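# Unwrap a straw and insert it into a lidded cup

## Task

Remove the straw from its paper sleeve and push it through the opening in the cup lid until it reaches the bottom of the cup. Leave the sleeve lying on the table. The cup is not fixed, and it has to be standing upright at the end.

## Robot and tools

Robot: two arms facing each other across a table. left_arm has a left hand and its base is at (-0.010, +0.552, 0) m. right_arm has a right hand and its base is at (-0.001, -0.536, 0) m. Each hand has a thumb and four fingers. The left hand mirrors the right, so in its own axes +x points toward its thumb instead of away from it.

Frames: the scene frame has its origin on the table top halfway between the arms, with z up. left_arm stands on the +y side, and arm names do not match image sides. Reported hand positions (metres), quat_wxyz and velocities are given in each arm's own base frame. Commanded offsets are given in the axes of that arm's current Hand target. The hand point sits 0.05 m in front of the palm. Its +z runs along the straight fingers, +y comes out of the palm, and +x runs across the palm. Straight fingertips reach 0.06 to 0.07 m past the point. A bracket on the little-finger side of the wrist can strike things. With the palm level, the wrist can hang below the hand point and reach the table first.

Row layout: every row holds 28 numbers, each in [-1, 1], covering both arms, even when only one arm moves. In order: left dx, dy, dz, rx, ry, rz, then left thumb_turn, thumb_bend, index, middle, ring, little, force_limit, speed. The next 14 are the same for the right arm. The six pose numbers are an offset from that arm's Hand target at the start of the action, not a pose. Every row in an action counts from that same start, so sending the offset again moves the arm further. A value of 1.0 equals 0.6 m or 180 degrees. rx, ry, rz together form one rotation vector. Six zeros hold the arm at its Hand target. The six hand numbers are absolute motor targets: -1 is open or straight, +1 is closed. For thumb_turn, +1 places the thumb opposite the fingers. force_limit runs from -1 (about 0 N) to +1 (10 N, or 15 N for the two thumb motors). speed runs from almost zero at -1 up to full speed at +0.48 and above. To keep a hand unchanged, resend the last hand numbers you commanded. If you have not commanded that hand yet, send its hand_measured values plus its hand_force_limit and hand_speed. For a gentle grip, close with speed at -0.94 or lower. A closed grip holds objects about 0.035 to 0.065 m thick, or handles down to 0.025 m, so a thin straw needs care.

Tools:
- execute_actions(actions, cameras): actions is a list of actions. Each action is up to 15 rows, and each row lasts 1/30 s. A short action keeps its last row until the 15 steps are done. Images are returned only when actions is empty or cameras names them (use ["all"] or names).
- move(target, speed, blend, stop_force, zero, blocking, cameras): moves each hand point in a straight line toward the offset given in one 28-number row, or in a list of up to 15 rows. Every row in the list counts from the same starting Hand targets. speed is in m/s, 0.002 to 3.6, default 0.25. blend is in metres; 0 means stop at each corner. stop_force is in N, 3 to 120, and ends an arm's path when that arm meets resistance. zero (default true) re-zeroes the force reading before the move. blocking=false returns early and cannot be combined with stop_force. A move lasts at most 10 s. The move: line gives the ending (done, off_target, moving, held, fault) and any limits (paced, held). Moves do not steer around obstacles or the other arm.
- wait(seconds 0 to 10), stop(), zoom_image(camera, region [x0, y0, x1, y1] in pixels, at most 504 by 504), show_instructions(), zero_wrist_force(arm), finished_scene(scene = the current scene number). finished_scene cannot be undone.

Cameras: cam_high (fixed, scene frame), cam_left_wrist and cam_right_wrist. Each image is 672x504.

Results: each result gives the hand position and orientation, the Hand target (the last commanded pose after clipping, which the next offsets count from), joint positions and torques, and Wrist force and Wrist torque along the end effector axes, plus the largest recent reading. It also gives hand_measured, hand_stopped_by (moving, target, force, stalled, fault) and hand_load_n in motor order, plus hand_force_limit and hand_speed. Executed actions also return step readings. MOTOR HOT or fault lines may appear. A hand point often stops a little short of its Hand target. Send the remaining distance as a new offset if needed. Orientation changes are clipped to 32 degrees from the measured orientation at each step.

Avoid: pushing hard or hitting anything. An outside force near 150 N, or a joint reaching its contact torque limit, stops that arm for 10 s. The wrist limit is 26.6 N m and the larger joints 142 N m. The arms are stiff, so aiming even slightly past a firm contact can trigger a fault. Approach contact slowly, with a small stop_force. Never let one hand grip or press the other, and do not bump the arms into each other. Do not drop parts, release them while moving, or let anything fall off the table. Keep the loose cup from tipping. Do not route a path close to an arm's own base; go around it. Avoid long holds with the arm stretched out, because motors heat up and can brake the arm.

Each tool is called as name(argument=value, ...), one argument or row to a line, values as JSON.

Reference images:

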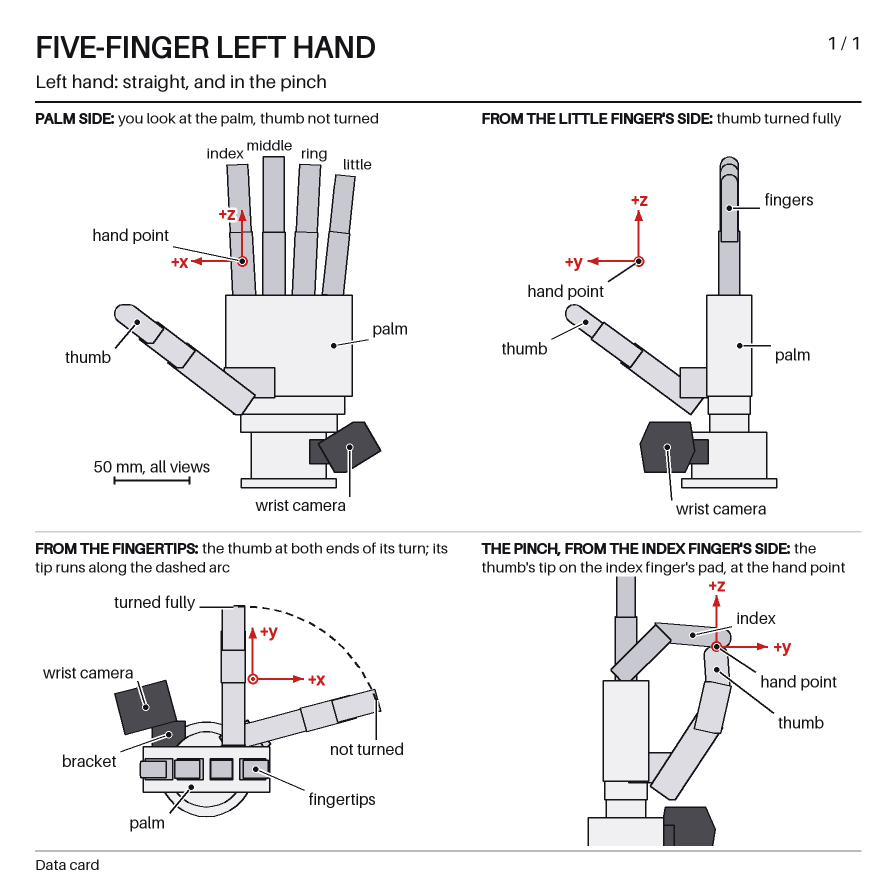

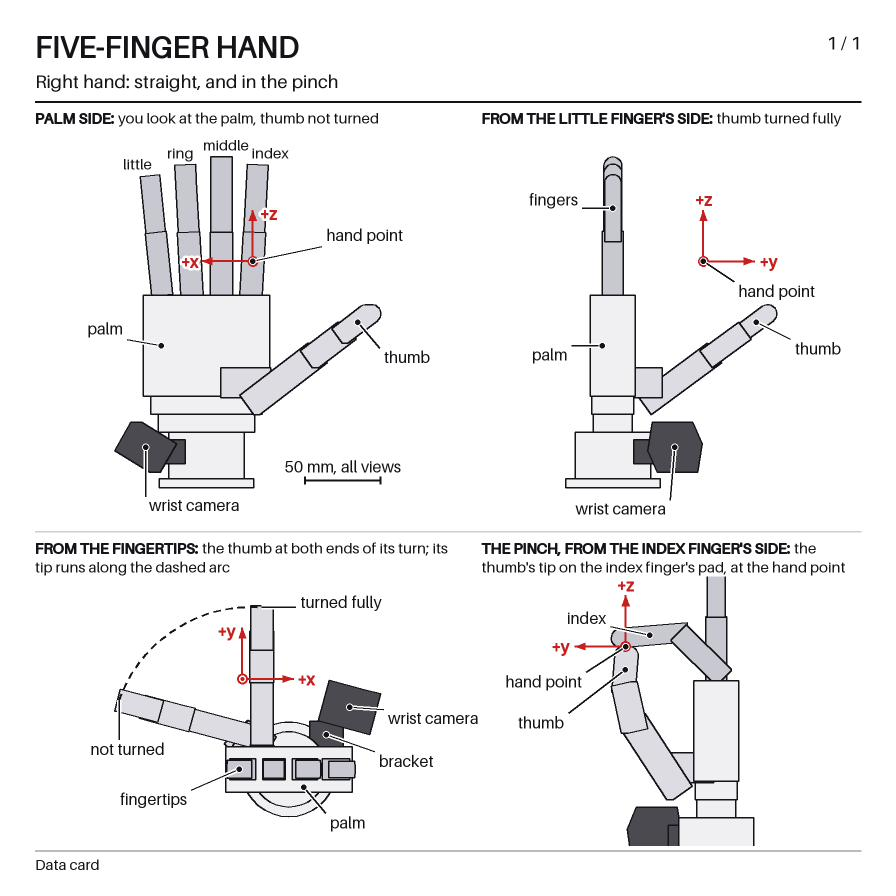

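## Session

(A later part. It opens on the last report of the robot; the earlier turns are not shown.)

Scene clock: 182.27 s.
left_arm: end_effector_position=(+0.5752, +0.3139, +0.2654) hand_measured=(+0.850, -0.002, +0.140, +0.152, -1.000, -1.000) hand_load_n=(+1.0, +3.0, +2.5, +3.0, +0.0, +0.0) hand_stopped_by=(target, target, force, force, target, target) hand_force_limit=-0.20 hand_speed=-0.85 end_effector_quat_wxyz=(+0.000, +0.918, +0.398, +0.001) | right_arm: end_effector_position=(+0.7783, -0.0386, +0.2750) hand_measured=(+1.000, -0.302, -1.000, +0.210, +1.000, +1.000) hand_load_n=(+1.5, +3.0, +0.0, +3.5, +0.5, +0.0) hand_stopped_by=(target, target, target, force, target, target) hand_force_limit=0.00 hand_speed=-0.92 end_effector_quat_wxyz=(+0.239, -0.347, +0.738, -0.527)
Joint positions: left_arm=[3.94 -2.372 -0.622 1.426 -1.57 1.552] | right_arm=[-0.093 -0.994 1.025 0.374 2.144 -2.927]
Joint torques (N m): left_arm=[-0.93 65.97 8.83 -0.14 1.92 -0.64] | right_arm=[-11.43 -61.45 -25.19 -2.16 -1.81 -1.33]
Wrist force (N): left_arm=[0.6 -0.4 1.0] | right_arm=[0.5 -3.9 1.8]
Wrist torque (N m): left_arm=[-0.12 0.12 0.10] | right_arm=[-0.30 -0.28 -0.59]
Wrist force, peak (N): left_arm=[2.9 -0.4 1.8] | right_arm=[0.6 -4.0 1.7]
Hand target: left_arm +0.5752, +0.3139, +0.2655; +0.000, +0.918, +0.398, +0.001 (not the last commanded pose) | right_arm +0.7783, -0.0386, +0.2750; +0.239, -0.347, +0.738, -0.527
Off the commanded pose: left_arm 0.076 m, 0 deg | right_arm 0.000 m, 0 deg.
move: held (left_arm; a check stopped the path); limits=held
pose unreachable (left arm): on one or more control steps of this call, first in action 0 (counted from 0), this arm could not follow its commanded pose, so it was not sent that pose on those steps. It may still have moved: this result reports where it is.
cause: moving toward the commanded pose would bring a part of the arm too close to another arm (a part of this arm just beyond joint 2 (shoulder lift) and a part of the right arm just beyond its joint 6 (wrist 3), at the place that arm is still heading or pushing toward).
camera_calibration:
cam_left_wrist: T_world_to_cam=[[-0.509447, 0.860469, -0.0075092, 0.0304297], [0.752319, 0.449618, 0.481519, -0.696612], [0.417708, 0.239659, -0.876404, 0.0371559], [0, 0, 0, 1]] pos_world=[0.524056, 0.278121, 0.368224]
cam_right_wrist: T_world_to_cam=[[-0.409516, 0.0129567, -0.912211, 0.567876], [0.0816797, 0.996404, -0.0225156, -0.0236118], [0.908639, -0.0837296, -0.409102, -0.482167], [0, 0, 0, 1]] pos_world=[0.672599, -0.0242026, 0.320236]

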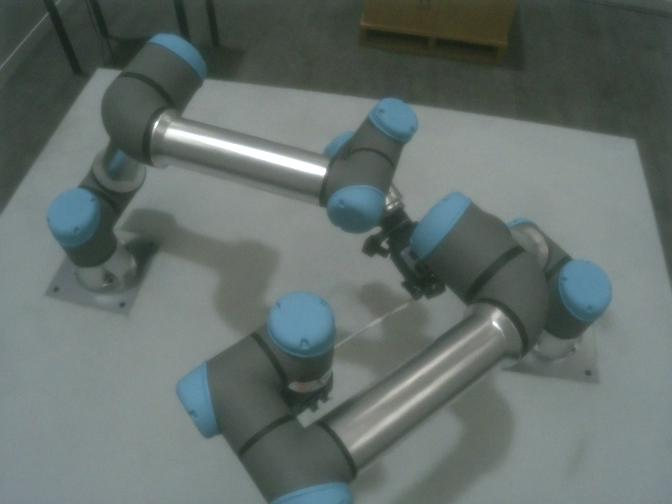

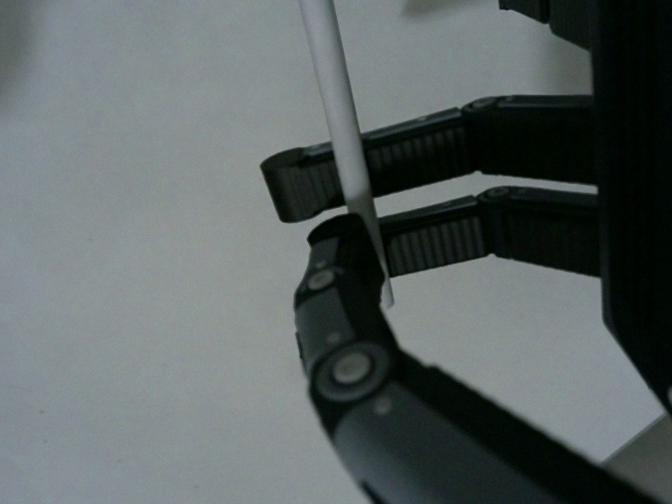

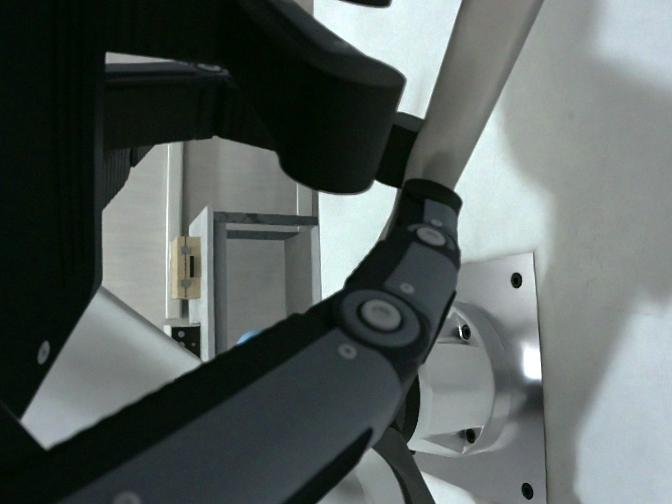

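move(
  target=[0.1,0.0057,0,0,0,0,0.85,0.0,0.8,0.8,-1,-1,-0.2,-0.85,0.1,0.0022,-0.0064,0,0,0,1,-0.3,-1,0.85,1,1,0.0,-0.92],
  speed=0.06,
)

move(
  target=[0,0,0,0,0,0,0.85,0.0,0.8,0.8,-1,-1,-0.2,-0.85,-0.07,-0.0015,0.0045,0,0,0,1,-0.3,-1,0.85,1,1,0.0,-0.92],
  speed=0.06,
  cameras=["all"],
)

Scene clock: 183.37 s.
left_arm: end_effector_position=(+0.5764, +0.3151, +0.2656) hand_measured=(+0.850, -0.002, +0.140, +0.152, -1.000, -1.000) hand_load_n=(+1.0, +3.0, +2.5, +3.0, +0.0, +0.0) hand_stopped_by=(target, target, force, force, target, target) hand_force_limit=-0.20 hand_speed=-0.85 end_effector_quat_wxyz=(+0.000, +0.918, +0.398, +0.002) | right_arm: end_effector_position=(+0.7727, -0.0446, +0.2753) hand_measured=(+1.000, -0.302, -1.000, +0.210, +1.000, +1.000) hand_load_n=(+1.0, +3.0, +0.0, +4.0, +0.0, +0.0) hand_stopped_by=(target, target, target, force, target, target) hand_force_limit=0.00 hand_speed=-0.92 end_effector_quat_wxyz=(+0.239, -0.347, +0.738, -0.527)
Joint positions: left_arm=[3.94 -2.379 -0.61 1.421 -1.57 1.552] | right_arm=[-0.104 -1.013 1.054 0.361 2.133 -2.932]
Joint torques (N m): left_arm=[-3.53 66.25 8.99 -0.1 1.8 -0.86] | right_arm=[10.6 -35.87 -14.74 1.79 3.27 1.49]
Wrist force (N): left_arm=[1.1 -0.3 0.7] | right_arm=[0.5 -3.8 1.7]
Wrist torque (N m): left_arm=[-0.11 0.04 0.13] | right_arm=[-0.28 -0.27 -0.50]
Wrist force, peak (N): left_arm=[2.5 -0.5 1.3] | right_arm=[0.6 -4.2 1.6]
Hand target: left_arm +0.5764, +0.3151, +0.2656; +0.000, +0.918, +0.398, +0.002 (not the last commanded pose) | right_arm +0.7726, -0.0445, +0.2751; +0.239, -0.347, +0.738, -0.527 (not the last commanded pose)
Off the commanded pose: left_arm 0.058 m, 0 deg | right_arm 0.052 m, 0 deg.
move: held (left_arm; a check stopped the path), off_target (right_arm; braked when a check withheld steps of left_arm); limits=held
pose unreachable (left arm): on one or more control steps of this call, first in action 0 (counted from 0), this arm could not follow its commanded pose, so it was not sent that pose on those steps. It may still have moved: this result reports where it is.
cause: moving toward the commanded pose would bring a part of the arm too close to another arm (a part of this arm just beyond joint 2 (shoulder lift) and a part of the right arm just beyond its joint 6 (wrist 3), 10 mm apart when this arm was first held).

Scene clock: 183.90 s.
left_arm: end_effector_position=(+0.5764, +0.3151, +0.2656) hand_measured=(+0.850, -0.002, +0.140, +0.152, -1.000, -1.000) hand_load_n=(+1.0, +3.0, +2.5, +3.5, +0.0, +0.0) hand_stopped_by=(target, target, force, force, target, target) hand_force_limit=-0.20 hand_speed=-0.85 end_effector_quat_wxyz=(+0.000, +0.918, +0.398, +0.002) | right_arm: end_effector_position=(+0.7810, -0.0356, +0.2748) hand_measured=(+1.000, -0.302, -1.000, +0.210, +1.000, +1.000) hand_load_n=(+1.5, +3.0, +0.0, +4.0, +0.5, +0.0) hand_stopped_by=(target, target, target, force, target, target) hand_force_limit=0.00 hand_speed=-0.92 end_effector_quat_wxyz=(+0.239, -0.348, +0.738, -0.527)
Joint positions: left_arm=[3.94 -2.379 -0.61 1.421 -1.57 1.552] | right_arm=[-0.087 -0.985 1.012 0.379 2.148 -2.925]
Joint torques (N m): left_arm=[-3.32 65.45 8.85 -0.2 1.85 -0.85] | right_arm=[-7.26 -58.51 -12.29 -2.33 1.03 0.72]
Wrist force (N): left_arm=[0.8 -0.1 0.7] | right_arm=[0.6 -3.9 1.7]
Wrist torque (N m): left_arm=[-0.07 0.08 0.10] | right_arm=[-0.31 -0.29 -0.59]
Wrist force, peak (N): left_arm=[1.0 -0.2 1.1] | right_arm=[1.1 -5.5 1.2]
Hand target: left_arm +0.5764, +0.3151, +0.2656; +0.000, +0.918, +0.398, +0.002 | right_arm +0.7810, -0.0357, +0.2749; +0.239, -0.347, +0.738, -0.527 (not the last commanded pose)
Off the commanded pose: left_arm 0.000 m, 0 deg | right_arm 0.030 m, 0 deg.
move: held (right_arm; a check stopped the path); limits=held
pose unreachable (right arm): on one or more control steps of this call, first in action 0 (counted from 0), this arm could not follow its commanded pose, so it was not sent that pose on those steps. It may still have moved: this result reports where it is.
cause: moving toward the commanded pose would bring a part of the arm too close to another arm (a part of this arm just beyond joint 6 (wrist 3) and a part of the left arm just beyond its joint 2 (shoulder lift), 7 mm apart when this arm was first held).
camera_calibration:
cam_left_wrist: T_world_to_cam=[[-0.509503, 0.860438, -0.00734727, 0.0299373], [0.751998, 0.449409, 0.482214, -0.698054], [0.418217, 0.240165, -0.876022, 0.0359487], [0, 0, 0, 1]] pos_world=[0.525154, 0.279319, 0.368324]
cam_right_wrist: T_world_to_cam=[[-0.409415, 0.0127316, -0.912259, 0.568611], [0.0814045, 0.996424, -0.0226275, -0.0266055], [0.908709, -0.0835261, -0.408987, -0.484572], [0, 0, 0, 1]] pos_world=[0.675299, -0.0212033, 0.319935]

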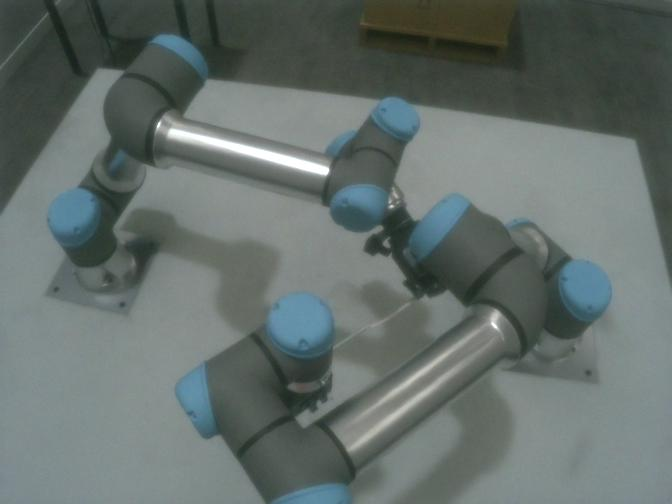

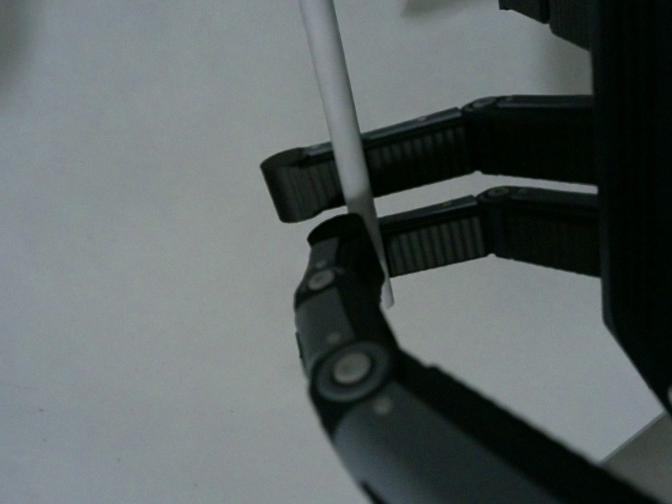

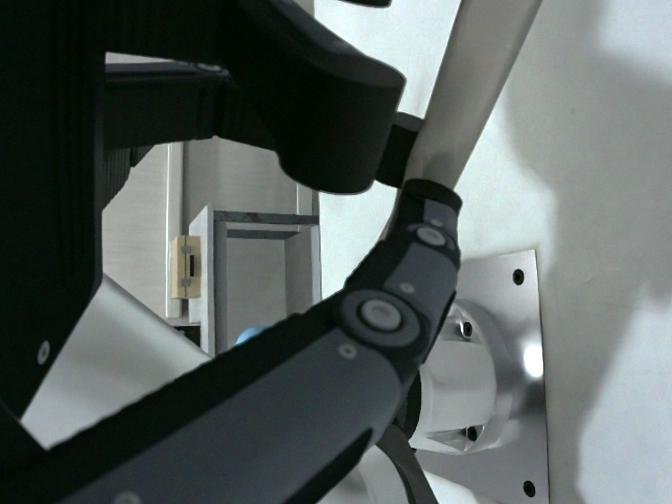

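move(
  target=[0,0,0.133,0,0,0,0.85,0.0,0.8,0.8,-1,-1,-0.2,-0.85,0,0.1257,0.0445,0,0,0,1,-0.3,-1,0.85,1,1,0.0,-0.92],
  speed=0.08,
)

move(
  target=[0,0,0,0,0,0,0.85,0.0,0.8,0.8,-1,-1,-0.2,-0.85,-0.07,-0.0015,0.0045,0,0,0,1,-0.3,-1,0.85,1,1,0.0,-0.92],
  speed=0.06,
  cameras=["all"],
)

Scene clock: 186.87 s.
left_arm: end_effector_position=(+0.5767, +0.3153, +0.1857) hand_measured=(+0.850, -0.002, +0.140, +0.152, -1.000, -1.000) hand_load_n=(+1.0, +3.0, +2.5, +3.0, +0.5, +0.0) hand_stopped_by=(target, target, force, force, target, target) hand_force_limit=-0.20 hand_speed=-0.85 end_effector_quat_wxyz=(+0.000, +0.918, +0.398, +0.002) | right_arm: end_effector_position=(+0.7805, -0.0367, +0.1948) hand_measured=(+1.000, -0.302, -1.000, +0.210, +1.000, +1.000) hand_load_n=(+1.5, +3.0, +0.0, +3.5, +0.0, +0.0) hand_stopped_by=(target, target, target, force, target, target) hand_force_limit=0.00 hand_speed=-0.92 end_effector_quat_wxyz=(+0.239, -0.348, +0.738, -0.527)
Joint positions: left_arm=[3.94 -2.367 -0.835 1.635 -1.57 1.552] | right_arm=[-0.089 -0.961 1.179 0.188 2.147 -2.926]
Joint torques (N m): left_arm=[-8.81 60.72 15.42 -2.84 1.07 -1.29] | right_arm=[-10.78 -62.59 -17.36 0.39 -1.5 -1.09]
Wrist force (N): left_arm=[0.9 -0.4 1.1] | right_arm=[0.5 -4.1 1.6]
Wrist torque (N m): left_arm=[-0.12 0.05 0.13] | right_arm=[-0.31 -0.27 -0.57]
Wrist force, peak (N): left_arm=[1.0 -0.2 2.2] | right_arm=[0.4 -5.0 1.3]
Hand target: left_arm +0.5767, +0.3153, +0.1858; +0.000, +0.918, +0.398, +0.002 | right_arm +0.7805, -0.0367, +0.1949; +0.239, -0.347, +0.738, -0.527
Off the commanded pose: left_arm 0.000 m, 0 deg | right_arm 0.000 m, 0 deg.
move: done

Scene clock: 187.97 s.
left_arm: end_effector_position=(+0.5767, +0.3152, +0.1858) hand_measured=(+0.850, -0.002, +0.140, +0.152, -1.000, -1.000) hand_load_n=(+1.0, +3.0, +2.5, +3.5, +0.0, +0.0) hand_stopped_by=(target, target, force, force, target, target) hand_force_limit=-0.20 hand_speed=-0.85 end_effector_quat_wxyz=(+0.000, +0.918, +0.398, +0.002) | right_arm: end_effector_position=(+0.8097, -0.0063, +0.1942) hand_measured=(+1.000, -0.302, -1.000, +0.210, +1.000, +1.000) hand_load_n=(+1.0, +3.0, +0.0, +3.5, +0.5, +0.0) hand_stopped_by=(target, target, target, force, target, target) hand_force_limit=0.00 hand_speed=-0.92 end_effector_quat_wxyz=(+0.239, -0.348, +0.738, -0.527)
Joint positions: left_arm=[3.94 -2.367 -0.836 1.635 -1.57 1.552] | right_arm=[-0.036 -0.868 1.027 0.262 2.195 -2.9]
Joint torques (N m): left_arm=[-3.74 66.46 9.17 -0.03 2.18 -1.17] | right_arm=[-11.31 -62.13 -22.2 -2.16 -1.81 -1.37]
Wrist force (N): left_arm=[0.8 -0.2 1.3] | right_arm=[0.7 -4.0 1.7]
Wrist torque (N m): left_arm=[-0.10 0.08 0.12] | right_arm=[-0.30 -0.27 -0.58]
Wrist force, peak (N): left_arm=[1.0 -0.4 1.3] | right_arm=[1.2 -4.3 1.7]
Hand target: left_arm +0.5767, +0.3153, +0.1858; +0.000, +0.918, +0.398, +0.002 | right_arm +0.8098, -0.0064, +0.1944; +0.239, -0.347, +0.738, -0.527
Off the commanded pose: left_arm 0.000 m, 0 deg | right_arm 0.000 m, 0 deg.
move: done
camera_calibration:
cam_left_wrist: T_world_to_cam=[[-0.509503, 0.860437, -0.00734672, 0.0294179], [0.752019, 0.44942, 0.482171, -0.659846], [0.41818, 0.240143, -0.876046, -0.034075], [0, 0, 0, 1]] pos_world=[0.525454, 0.279419, 0.288524]
cam_right_wrist: T_world_to_cam=[[-0.409415, 0.0127316, -0.912259, 0.50646], [0.0814045, 0.996424, -0.0226275, -0.0599608], [0.908709, -0.0835261, -0.408987, -0.541169], [0, 0, 0, 1]] pos_world=[0.703999, 0.00809668, 0.239335]

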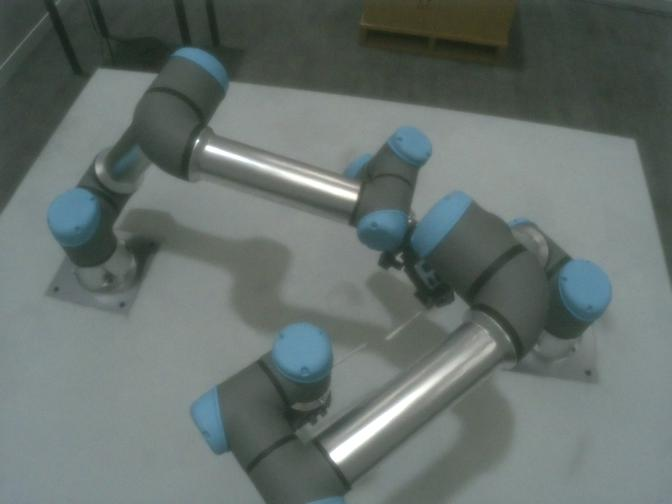

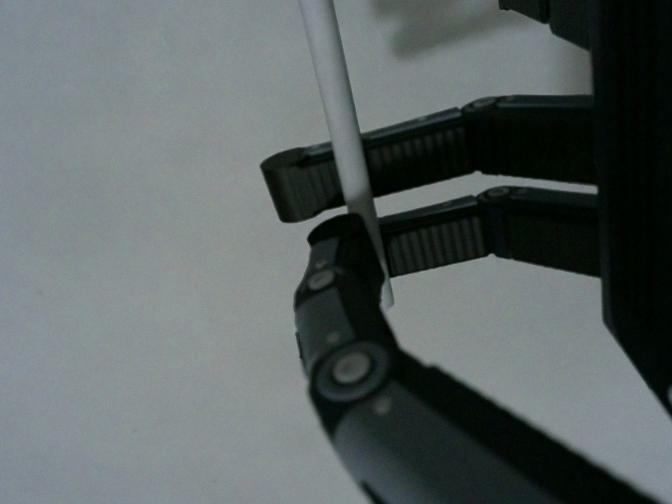

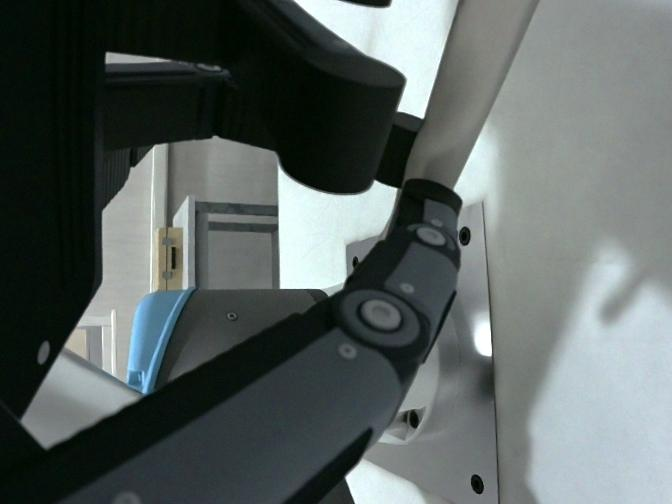

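move(
  target=[
    [0,0,-0.332,0,0,0,0.85,0.0,0.8,0.8,-1,-1,-0.2,-0.85,0,0.111,-0.314,0,0,0,1,-0.3,-1,0.85,1,1,0.0,-0.92],
    [0.199,-0.321,-0.332,0,0.5,0,0.85,0.0,0.8,0.8,-1,-1,-0.2,-0.85,0,0.355,-0.226,0,0,0,1,-0.3,-1,0.85,1,1,0.0,-0.92],
  ],
  speed=[0.12,0.25],
  cameras=["all"],
)

Scene clock: 194.07 s.
left_arm: end_effector_position=(+0.5172, +0.5338, +0.3851) hand_measured=(+0.850, -0.002, +0.140, +0.152, -1.000, -1.000) hand_load_n=(+1.0, +3.0, +2.5, +3.0, +0.0, +0.0) hand_stopped_by=(target, target, force, force, target, target) hand_force_limit=-0.20 hand_speed=-0.85 end_effector_quat_wxyz=(-0.281, +0.648, +0.281, +0.650) end_effector_velocity=(+0.000, +0.000, +0.002) end_effector_angular_velocity=(+0.006, -0.002, -0.001) | right_arm: end_effector_position=(+0.6567, +0.1198, +0.0381) hand_measured=(+1.000, -0.302, -1.000, +0.210, +1.000, +1.000) hand_load_n=(+1.0, +3.0, +0.0, +3.5, +0.0, +0.0) hand_stopped_by=(target, target, target, force, target, target) hand_force_limit=0.00 hand_speed=-0.92 end_effector_quat_wxyz=(+0.239, -0.348, +0.738, -0.527)
Joint positions: left_arm=[4.329 -1.818 -1.639 3.46 -1.202 1.568] | right_arm=[0.21 -0.938 1.598 -0.139 2.415 -2.75]
Joint velocities: left_arm=[-0.001 0.001 0 0.005 0 0] | right_arm=[within noise]
Joint torques (N m): left_arm=[-9.97 46.68 19.63 4.11 -2.74 0.08] | right_arm=[-10.52 -56.91 -21.39 2.06 -1.3 -1.28]
Wrist force (N): left_arm=[1.6 -0.2 1.1] | right_arm=[0.6 -3.9 2.0]
Wrist torque (N m): left_arm=[-0.04 -0.23 0.20] | right_arm=[-0.32 -0.28 -0.51]
Wrist force, peak (N): left_arm=[2.5 -0.3 1.0] | right_arm=[1.2 -4.4 3.2]
Hand target: left_arm +0.5172, +0.5338, +0.3852; -0.281, +0.648, +0.281, +0.650 | right_arm +0.6567, +0.1199, +0.0382; +0.239, -0.347, +0.738, -0.527
Off the commanded pose: left_arm 0.000 m, 0 deg | right_arm 0.000 m, 0 deg.
elbow stopped short (left arm): the move would have taken joint 3 (elbow) straighter than the controller allows.
move: done
camera_calibration:
cam_left_wrist: T_world_to_cam=[[-0.6965, 0.661441, 0.278181, -0.0944659], [-0.15371, -0.516209, 0.842556, 0.0357357], [0.7009, 0.544081, 0.46121, -0.710466], [0, 0, 0, 1]] pos_world=[0.437664, 0.467482, 0.323843]
cam_right_wrist: T_world_to_cam=[[-0.409414, 0.012731, -0.91226, 0.29981], [0.0814949, 0.996416, -0.0226687, -0.176732], [0.908702, -0.0836254, -0.408984, -0.455429], [0, 0, 0, 1]] pos_world=[0.550999, 0.134197, 0.0832354]

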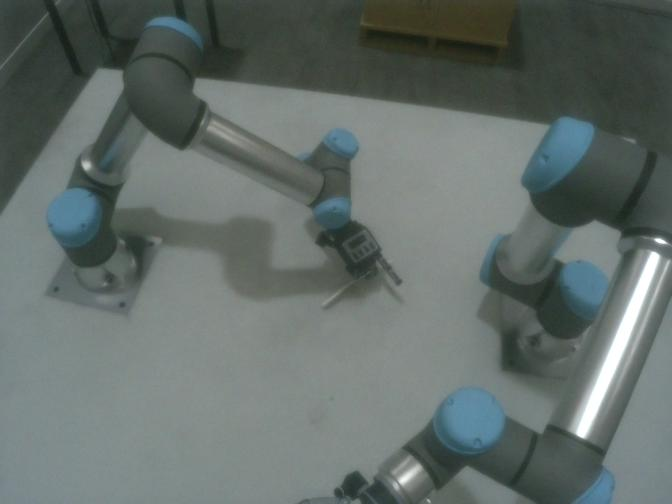

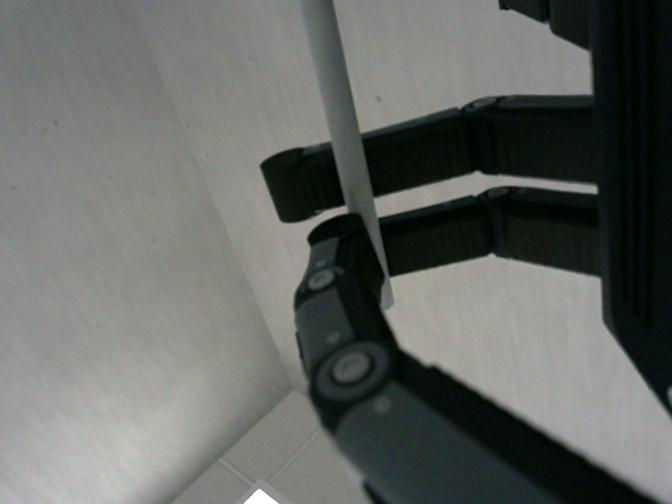

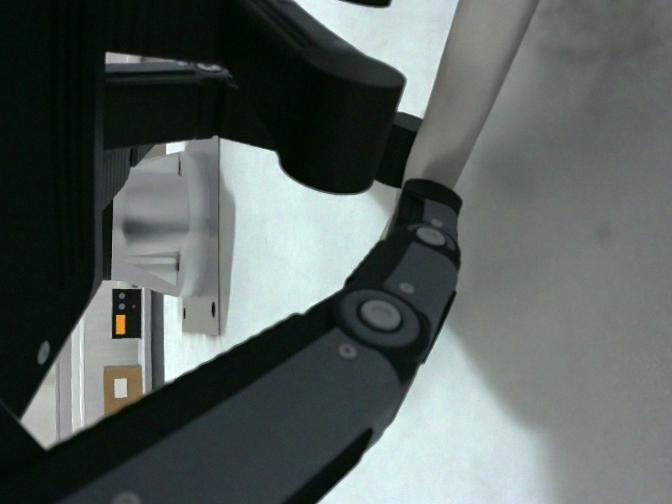

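move(
  target=[0,0,0,0,0,0,0.85,0.0,0.8,0.8,-1,-1,-0.2,-0.85,0,0.0315,0.0112,0,0,0,1,-0.3,-1,0.85,1,1,0.0,-0.92],
  speed=0.03,
  stop_force=4,
)

move(
  target=[0,0,0,0,0,0,0.85,0.0,0.8,0.8,-1,-1,-0.2,-0.85,0,0,0,0,0,0,1,-0.3,-1,-0.2,1,1,0.0,-0.2],
)

move(
  target=[
    [0,0,0,0,0,0,0.85,0.0,0.8,0.8,-1,-1,-0.2,-0.85,0,-0.157,-0.0557,0,0,0,1,-0.3,-1,-0.2,1,1,0.0,-0.2],
    [0,0,0,0,0,0,0.85,0.0,0.8,0.8,-1,-1,-0.2,-0.85,0.879,-0.473,0.156,-0.0397,0.1537,-0.0482,-1,-1,-1,-1,-1,-1,0.0,0.2],
  ],
  speed=[0.1,0.25],
  cameras=["all"],
)

Scene clock: 196.50 s.
left_arm: end_effector_position=(+0.5172, +0.5338, +0.3852) hand_measured=(+0.850, -0.002, +0.140, +0.152, -1.000, -1.000) hand_load_n=(+1.0, +3.0, +2.5, +3.0, +0.0, +0.0) hand_stopped_by=(target, target, force, force, target, target) hand_force_limit=-0.20 hand_speed=-0.85 end_effector_quat_wxyz=(-0.281, +0.648, +0.281, +0.650) | right_arm: end_effector_position=(+0.6566, +0.1196, +0.0181) hand_measured=(+1.000, -0.302, -1.000, +0.210, +1.000, +1.000) hand_load_n=(+1.0, +3.0, +0.0, +3.5, +0.0, +0.0) hand_stopped_by=(target, target, target, force, target, target) hand_force_limit=0.00 hand_speed=-0.92 end_effector_quat_wxyz=(+0.239, -0.347, +0.738, -0.527)
Joint positions: left_arm=[4.329 -1.818 -1.639 3.46 -1.202 1.568] | right_arm=[0.209 -0.908 1.61 -0.181 2.415 -2.75]
Joint torques (N m): left_arm=[-10.42 46.8 12.33 3.57 -2.6 -0.68] | right_arm=[-9.46 -59.07 -20.15 2.33 -1.11 -1.03]
Wrist force (N): left_arm=[1.9 -0.2 1.4] | right_arm=[0.5 -4.0 1.9]
Wrist torque (N m): left_arm=[-0.08 -0.25 0.23] | right_arm=[-0.33 -0.26 -0.51]
Wrist force, peak (N): left_arm=[2.2 -0.2 1.5] | right_arm=[0.5 -4.5 1.9]
Hand target: left_arm +0.5172, +0.5338, +0.3852; -0.281, +0.648, +0.281, +0.650 | right_arm +0.6566, +0.1196, +0.0181; +0.239, -0.347, +0.738, -0.527
Off the commanded pose: left_arm 0.000 m, 0 deg | right_arm 0.000 m, 0 deg.
move: done

Scene clock: 197.00 s.
left_arm: end_effector_position=(+0.5172, +0.5338, +0.3852) hand_measured=(+0.850, -0.002, +0.140, +0.152, -1.000, -1.000) hand_load_n=(+1.0, +3.0, +3.0, +2.5, +0.0, +0.0) hand_stopped_by=(target, target, force, force, target, target) hand_force_limit=-0.20 hand_speed=-0.85 end_effector_quat_wxyz=(-0.281, +0.648, +0.281, +0.650) | right_arm: end_effector_position=(+0.6566, +0.1196, +0.0181) hand_measured=(+1.000, -0.300, -1.000, -0.200, +1.000, +1.000) hand_load_n=(+0.0, +0.0, +0.0, +0.0, +0.0, +0.0) hand_stopped_by=(target, target, target, target, target, target) hand_force_limit=0.00 hand_speed=-0.20 end_effector_quat_wxyz=(+0.239, -0.347, +0.738, -0.527)
Joint positions: left_arm=[4.329 -1.818 -1.639 3.46 -1.202 1.568] | right_arm=[0.209 -0.908 1.61 -0.181 2.415 -2.75]
Joint torques (N m): left_arm=[-10.96 47.05 12.03 3.42 -2.72 -0.65] | right_arm=[-8.07 -58.31 -18.53 1.75 -0.87 -0.75]
Wrist force (N): left_arm=[2.0 -0.3 1.3] | right_arm=[0.7 -4.1 2.1]
Wrist torque (N m): left_arm=[-0.08 -0.29 0.23] | right_arm=[-0.35 -0.30 -0.51]
Wrist force, peak (N): left_arm=[2.2 -0.2 1.6] | right_arm=[0.7 -4.1 2.1]
Hand target: left_arm +0.5172, +0.5338, +0.3852; -0.281, +0.648, +0.281, +0.650 | right_arm +0.6566, +0.1196, +0.0181; +0.239, -0.347, +0.738, -0.527
Off the commanded pose: left_arm 0.000 m, 0 deg | right_arm 0.000 m, 0 deg.
move: done

Scene clock: 202.27 s.
left_arm: end_effector_position=(+0.5172, +0.5338, +0.3852) hand_measured=(+0.850, -0.002, +0.140, +0.152, -1.000, -1.000) hand_load_n=(+1.0, +3.0, +2.5, +2.5, +0.0, +0.0) hand_stopped_by=(target, target, force, force, target, target) hand_force_limit=-0.20 hand_speed=-0.85 end_effector_quat_wxyz=(-0.281, +0.648, +0.281, +0.650) | right_arm: end_effector_position=(+0.4582, -0.3988, +0.2618) hand_measured=(-1.000, -1.000, -1.000, -1.000, -1.000, -1.000) hand_load_n=(-0.5, +0.0, +0.0, +0.0, -0.5, +0.0) hand_stopped_by=(target, target, target, target, target, target) hand_force_limit=0.00 hand_speed=0.20 end_effector_quat_wxyz=(-0.006, -0.280, +0.777, -0.564)
Joint positions: left_arm=[4.329 -1.818 -1.639 3.46 -1.202 1.568] | right_arm=[-0.804 -1.413 1.607 0.212 1.971 -3.332]
Joint torques (N m): left_arm=[-9.88 46.48 11.61 2.11 -2.63 0.03] | right_arm=[-12.28 -42.67 -20.88 -2.13 -1.16 -1.11]
Wrist force (N): left_arm=[1.8 -0.2 1.4] | right_arm=[1.7 -3.9 1.9]
Wrist torque (N m): left_arm=[-0.08 -0.25 0.22] | right_arm=[-0.35 -0.35 -0.58]
Wrist force, peak (N): left_arm=[2.3 -0.1 1.5] | right_arm=[3.4 -4.5 3.6]
Hand target: left_arm +0.5172, +0.5338, +0.3852; -0.281, +0.648, +0.281, +0.650 | right_arm +0.4582, -0.3988, +0.2618; -0.006, -0.280, +0.777, -0.564
Off the commanded pose: left_arm 0.000 m, 0 deg | right_arm 0.000 m, 0 deg.
move: done
camera_calibration:
cam_left_wrist: T_world_to_cam=[[-0.696525, 0.661411, 0.278186, -0.0944703], [-0.1538, -0.516308, 0.842479, 0.0357622], [0.700855, 0.544023, 0.461347, -0.71051], [0, 0, 0, 1]] pos_world=[0.437664, 0.467482, 0.323943]
cam_right_wrist: T_world_to_cam=[[-0.63253, 0.096954, -0.768444, 0.527461], [0.43087, 0.868496, -0.245085, 0.208378], [0.643628, -0.486123, -0.591124, -0.218319], [0, 0, 0, 1]] pos_world=[0.384367, -0.338244, 0.32734]

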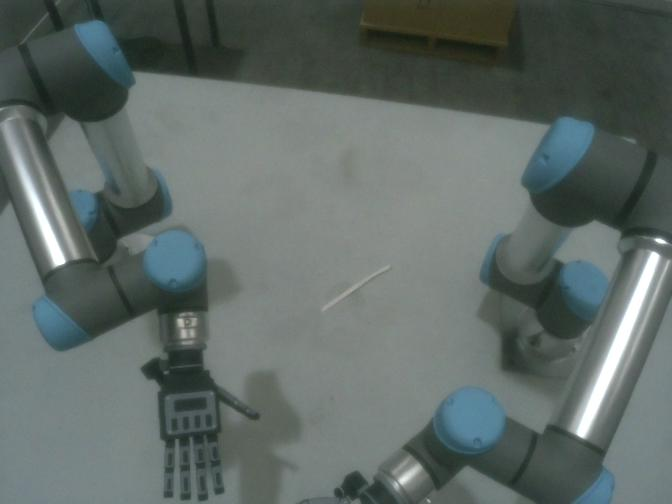

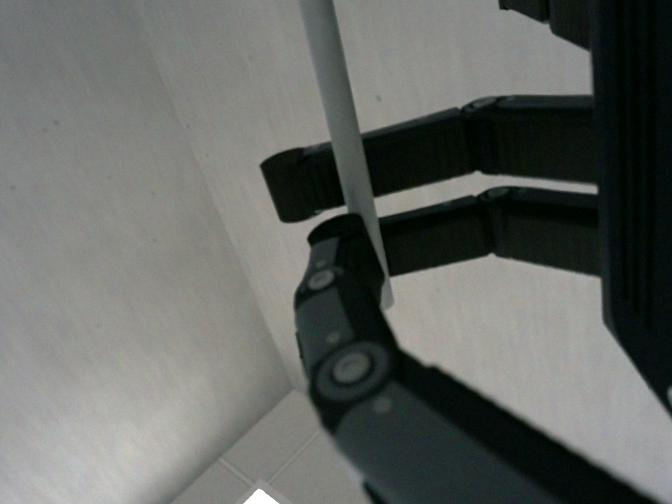

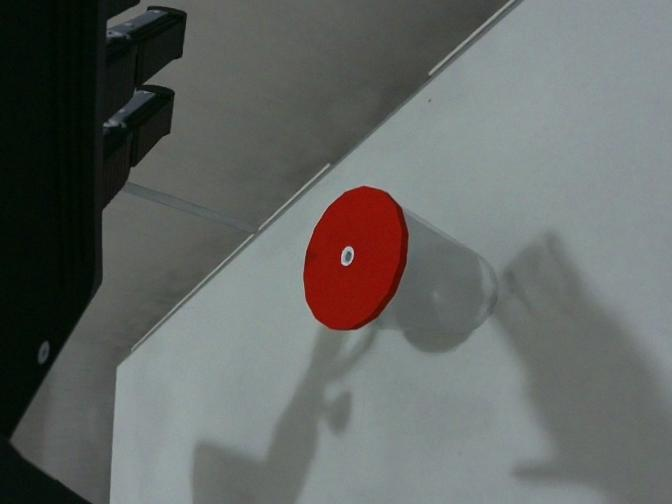

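move(
  target=[-0.067,0,0,0,0.0258,-0.0181,0.85,0.0,0.8,0.8,-1,-1,-0.2,-0.85,0,0,0,0,0,0,-1,-1,-1,-1,-1,-1,0.0,0.2],
  speed=0.1,
  cameras=["cam_right_wrist","cam_left_wrist"],
)

zoom_image(
  camera="cam_right_wrist",
  region=[100, 150, 420, 350],
)

Scene clock: 204.13 s.
left_arm: end_effector_position=(+0.5174, +0.5338, +0.3449) hand_measured=(+0.850, -0.002, +0.140, +0.152, -1.000, -1.000) hand_load_n=(+1.0, +3.0, +2.5, +2.5, +0.0, +0.0) hand_stopped_by=(target, target, force, force, target, target) hand_force_limit=-0.20 hand_speed=-0.85 end_effector_quat_wxyz=(-0.274, +0.613, +0.288, +0.683) end_effector_velocity=(-0.002, +0.002, +0.000) end_effector_angular_velocity=(+0.003, -0.001, +0.003) | right_arm: end_effector_position=(+0.4582, -0.3988, +0.2618) hand_measured=(-1.000, -1.000, -1.000, -1.000, -1.000, -1.000) hand_load_n=(+0.0, +0.0, +0.0, +0.0, +0.0, +0.0) hand_stopped_by=(target, target, target, target, target, target) hand_force_limit=0.00 hand_speed=0.20 end_effector_quat_wxyz=(-0.006, -0.280, +0.777, -0.564)
Joint positions: left_arm=[4.321 -1.865 -1.754 3.709 -1.213 1.481] | right_arm=[-0.804 -1.413 1.607 0.212 1.971 -3.332]
Joint velocities: left_arm=[0.003 0 -0.001 0.005 0 0] | right_arm=[within noise]
Joint torques (N m): left_arm=[6.62 46.36 13.97 3.92 2.54 -0.46] | right_arm=[-12.13 -41.52 -13.45 -1.72 -1.99 -1.2]
Wrist force (N): left_arm=[2.1 -0.1 1.5] | right_arm=[1.8 -4.0 1.9]
Wrist torque (N m): left_arm=[-0.08 -0.28 0.31] | right_arm=[-0.37 -0.36 -0.58]
Wrist force, peak (N): left_arm=[3.4 -0.3 1.1] | right_arm=[1.8 -4.0 2.1]
Hand target: left_arm +0.5173, +0.5338, +0.3450; -0.274, +0.612, +0.288, +0.684 | right_arm +0.4582, -0.3988, +0.2618; -0.006, -0.280, +0.777, -0.564
Off the commanded pose: left_arm 0.000 m, 0 deg | right_arm 0.000 m, 0 deg.
move: done
camera_calibration:
cam_left_wrist: T_world_to_cam=[[-0.720713, 0.656465, 0.222769, -0.0488545], [-0.234007, -0.532866, 0.8132, 0.130144], [0.652544, 0.533955, 0.537661, -0.688018], [0, 0, 0, 1]] pos_world=[0.444206, 0.468791, 0.27497]
cam_right_wrist: T_world_to_cam=[[-0.632536, 0.096959, -0.768438, 0.527463], [0.430814, 0.868538, -0.245033, 0.208397], [0.643659, -0.486046, -0.591153, -0.218296], [0, 0, 0, 1]] pos_world=[0.384367, -0.338244, 0.327341]
Images, in order (width x height): cam_left_wrist 672x504, cam_right_wrist 672x504.

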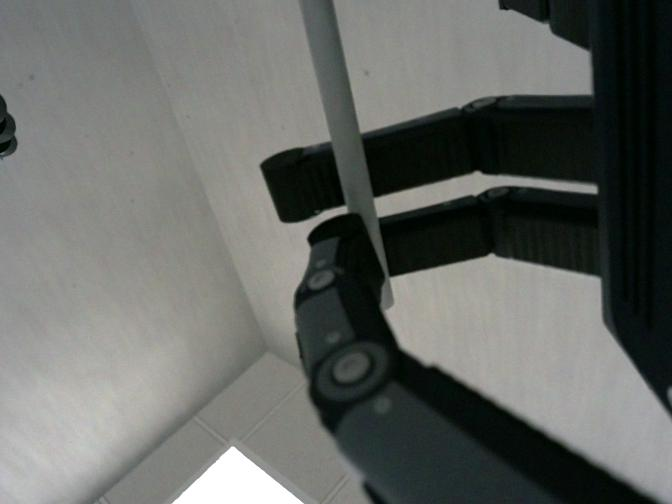

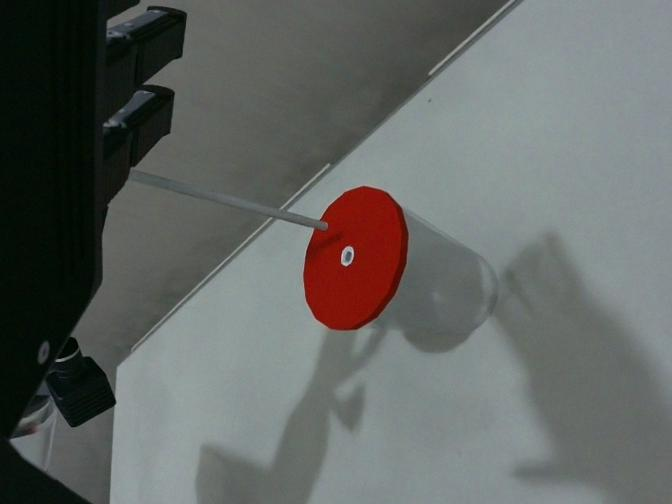

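Scaled by 1.575 from the camera's 672x504 image, which has a finer 960x720 frame.

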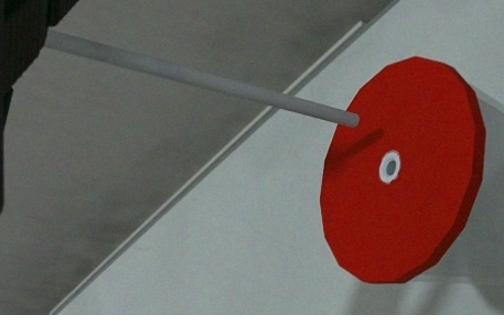

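move(
  target=[0,0.001,-0.004,0,-0.0159,0,0.85,0.0,0.8,0.8,-1,-1,-0.2,-0.85,0,0,0,0,0,0,-1,-1,-1,-1,-1,-1,0.0,0.2],
  speed=0.05,
  cameras=["cam_right_wrist"],
)

zoom_image(
  camera="cam_right_wrist",
  region=[100, 150, 420, 350],
)

Scene clock: 205.60 s.
left_arm: end_effector_position=(+0.5161, +0.5317, +0.3450) hand_measured=(+0.850, -0.002, +0.140, +0.152, -1.000, -1.000) hand_load_n=(+1.0, +3.0, +2.5, +3.0, +0.0, +0.0) hand_stopped_by=(target, target, force, force, target, target) hand_force_limit=-0.20 hand_speed=-0.85 end_effector_quat_wxyz=(-0.267, +0.629, +0.294, +0.668) | right_arm: end_effector_position=(+0.4582, -0.3988, +0.2618) hand_measured=(-1.000, -1.000, -1.000, -1.000, -1.000, -1.000) hand_load_n=(+0.0, +0.0, +0.0, +0.0, +0.0, +0.0) hand_stopped_by=(target, target, target, target, target, target) hand_force_limit=0.00 hand_speed=0.20 end_effector_quat_wxyz=(-0.006, -0.280, +0.777, -0.564)
Joint positions: left_arm=[4.325 -1.853 -1.735 3.625 -1.205 1.5] | right_arm=[-0.804 -1.413 1.607 0.212 1.971 -3.332]
Joint torques (N m): left_arm=[-0.41 23.72 11.02 2.72 -1.42 -1.38] | right_arm=[-12.19 -41 -12.83 -1.54 -1.8 -1.17]
Wrist force (N): left_arm=[2.3 0.0 1.5] | right_arm=[1.7 -3.9 2.0]
Wrist torque (N m): left_arm=[-0.06 -0.29 0.27] | right_arm=[-0.37 -0.36 -0.57]
Wrist force, peak (N): left_arm=[2.5 0.0 1.7] | right_arm=[1.9 -4.0 2.1]
Hand target: left_arm +0.5161, +0.5317, +0.3448; -0.266, +0.629, +0.294, +0.668 | right_arm +0.4582, -0.3988, +0.2618; -0.006, -0.280, +0.777, -0.564
Off the commanded pose: left_arm 0.000 m, 0 deg | right_arm 0.000 m, 0 deg.
move: done
camera_calibration:
cam_right_wrist: T_world_to_cam=[[-0.632503, 0.0970257, -0.768457, 0.527479], [0.430863, 0.86853, -0.244974, 0.208356], [0.643659, -0.486046, -0.591153, -0.218295], [0, 0, 0, 1]] pos_world=[0.384367, -0.338244, 0.327341]
Images, in order (width x height): cam_right_wrist 672x504.

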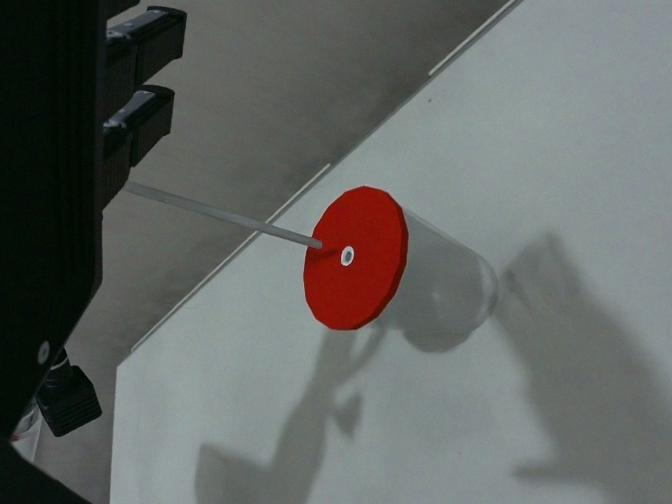

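Scaled by 1.575 from the camera's 672x504 image, which has a finer 960x720 frame.

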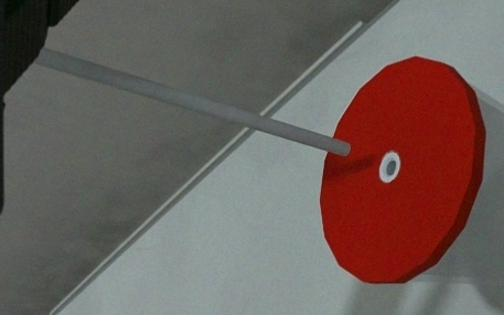

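move(
  target=[-0.0283,-0.0012,-0.0028,0,0,0,0.85,0.0,0.8,0.8,-1,-1,-0.2,-0.85,0,0,0,0,0,0,-1,-1,-1,-1,-1,-1,0.0,0.2],
  speed=0.03,
  stop_force=3,
  cameras=["cam_right_wrist"],
)

zoom_image(
  camera="cam_right_wrist",
  region=[280, 180, 420, 340],
)

Scene clock: 213.93 s.
left_arm: end_effector_position=(+0.5156, +0.5307, +0.3277) hand_measured=(+0.850, +0.000, +0.140, +0.152, -1.000, -1.000) hand_load_n=(+0.0, +1.5, +1.5, +1.0, +0.0, +0.0) hand_stopped_by=(target, target, force, force, target, target) hand_force_limit=-0.20 hand_speed=-0.85 end_effector_quat_wxyz=(-0.266, +0.629, +0.294, +0.668) | right_arm: end_effector_position=(+0.4582, -0.3988, +0.2618) hand_measured=(-1.000, -1.000, -1.000, -1.000, -1.000, -1.000) hand_load_n=(+0.0, +0.0, +0.0, +0.0, +0.0, +0.0) hand_stopped_by=(target, target, target, target, target, target) hand_force_limit=0.00 hand_speed=0.20 end_effector_quat_wxyz=(-0.006, -0.280, +0.777, -0.564)
Joint positions: left_arm=[4.325 -1.869 -1.762 3.668 -1.205 1.5] | right_arm=[-0.804 -1.413 1.607 0.212 1.971 -3.332]
Joint torques (N m): left_arm=[8.07 47.79 26.45 -0.04 2.44 -1.23] | right_arm=[-10.95 -40.25 -12.73 -0.7 -1.88 -1.18]
Wrist force (N): left_arm=[2.3 0.0 1.1] | right_arm=[1.6 -3.8 2.1]
Wrist torque (N m): left_arm=[-0.05 -0.33 0.31] | right_arm=[-0.35 -0.34 -0.58]
Wrist force, peak (N): left_arm=[5.8 0.3 1.3] | right_arm=[1.9 -4.0 2.1]
Hand target: left_arm +0.5156, +0.5307, +0.3277; -0.266, +0.629, +0.294, +0.668 | right_arm +0.4582, -0.3988, +0.2618; -0.006, -0.280, +0.777, -0.564
Off the commanded pose: left_arm 0.000 m, 0 deg | right_arm 0.000 m, 0 deg.
move: done
camera_calibration:
cam_right_wrist: T_world_to_cam=[[-0.632503, 0.0970257, -0.768457, 0.527479], [0.430863, 0.86853, -0.244974, 0.208356], [0.643659, -0.486046, -0.591153, -0.218295], [0, 0, 0, 1]] pos_world=[0.384367, -0.338244, 0.327341]
Images, in order (width x height): cam_right_wrist 672x504.

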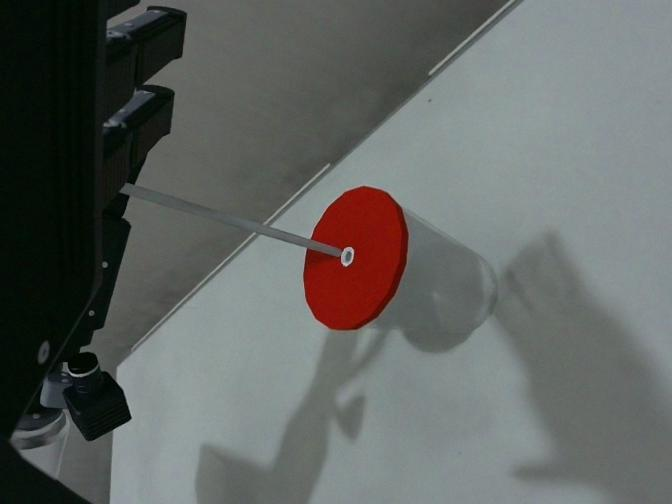

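Scaled by 3.150 from the camera's 672x504 image, which has a finer 960x720 frame.

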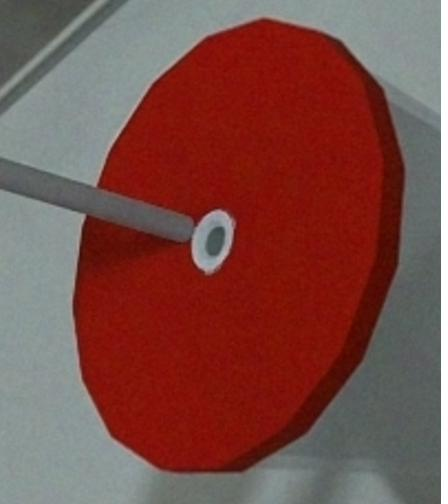

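wait(
  seconds=0.1,
  cameras=["cam_left_wrist","cam_right_wrist"],
)

Scene clock: 214.50 s.
left_arm: end_effector_position=(+0.5156, +0.5307, +0.3277) hand_measured=(+0.850, +0.000, +0.140, +0.152, -1.000, -1.000) hand_load_n=(+0.0, +1.5, +1.0, +1.0, +0.0, +0.0) hand_stopped_by=(target, target, force, force, target, target) hand_force_limit=-0.20 hand_speed=-0.85 end_effector_quat_wxyz=(-0.266, +0.629, +0.294, +0.668) | right_arm: end_effector_position=(+0.4582, -0.3988, +0.2618) hand_measured=(-1.000, -1.000, -1.000, -1.000, -1.000, -1.000) hand_load_n=(+0.0, +0.0, +0.0, +0.0, +0.0, -0.5) hand_stopped_by=(target, target, target, target, target, target) hand_force_limit=0.00 hand_speed=0.20 end_effector_quat_wxyz=(-0.006, -0.280, +0.777, -0.564)
Joint positions: left_arm=[4.325 -1.869 -1.762 3.668 -1.205 1.5] | right_arm=[-0.804 -1.413 1.607 0.212 1.971 -3.332]
Joint torques (N m): left_arm=[8.39 47.7 26.03 0.31 2.42 -1.41] | right_arm=[-11.25 -40.26 -12.91 -0.66 -1.94 -1.22]
Wrist force (N): left_arm=[2.3 0.0 1.4] | right_arm=[1.8 -3.7 2.0]
Wrist torque (N m): left_arm=[-0.05 -0.32 0.31] | right_arm=[-0.33 -0.37 -0.57]
Wrist force, peak (N): left_arm=[2.5 0.1 1.7] | right_arm=[2.0 -3.9 2.0]
Hand target: left_arm +0.5156, +0.5307, +0.3277; -0.266, +0.629, +0.294, +0.668 | right_arm +0.4582, -0.3988, +0.2618; -0.006, -0.280, +0.777, -0.564
Off the commanded pose: left_arm 0.000 m, 0 deg | right_arm 0.000 m, 0 deg.
wait: 0.10 s; at rest from the start
camera_calibration:
cam_left_wrist: T_world_to_cam=[[-0.711244, 0.66657, 0.223197, -0.0547205], [-0.207418, -0.502386, 0.839396, 0.103542], [0.671647, 0.55072, 0.495577, -0.680898], [0, 0, 0, 1]] pos_world=[0.43988, 0.463477, 0.262739]
cam_right_wrist: T_world_to_cam=[[-0.632503, 0.0970257, -0.768457, 0.527479], [0.430863, 0.86853, -0.244974, 0.208356], [0.643659, -0.486046, -0.591153, -0.218295], [0, 0, 0, 1]] pos_world=[0.384367, -0.338244, 0.327341]
Images, in order (width x height): cam_left_wrist 672x504, cam_right_wrist 672x504.

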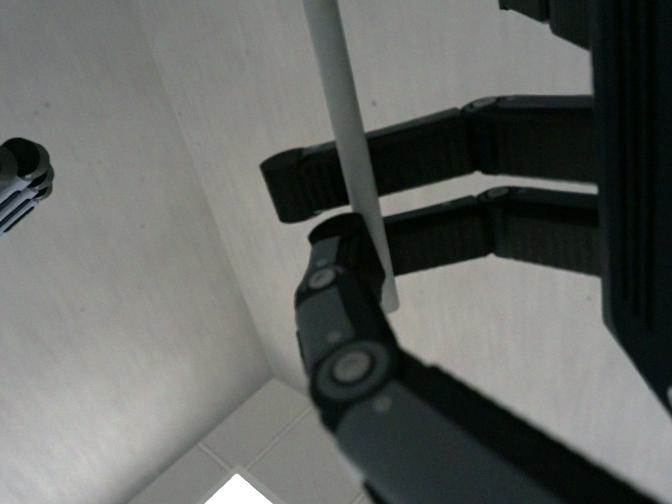

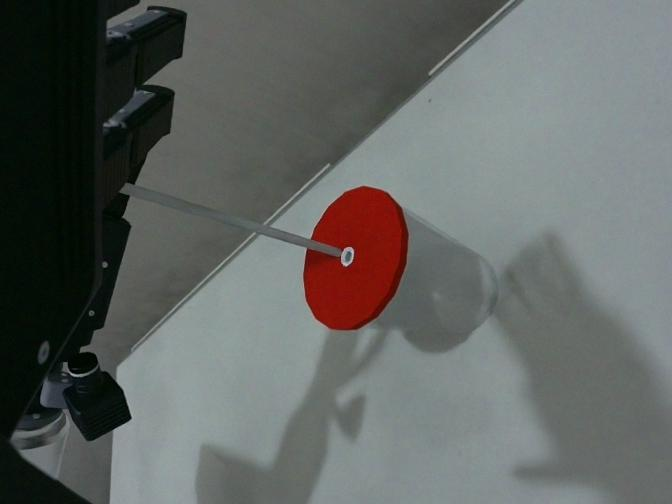

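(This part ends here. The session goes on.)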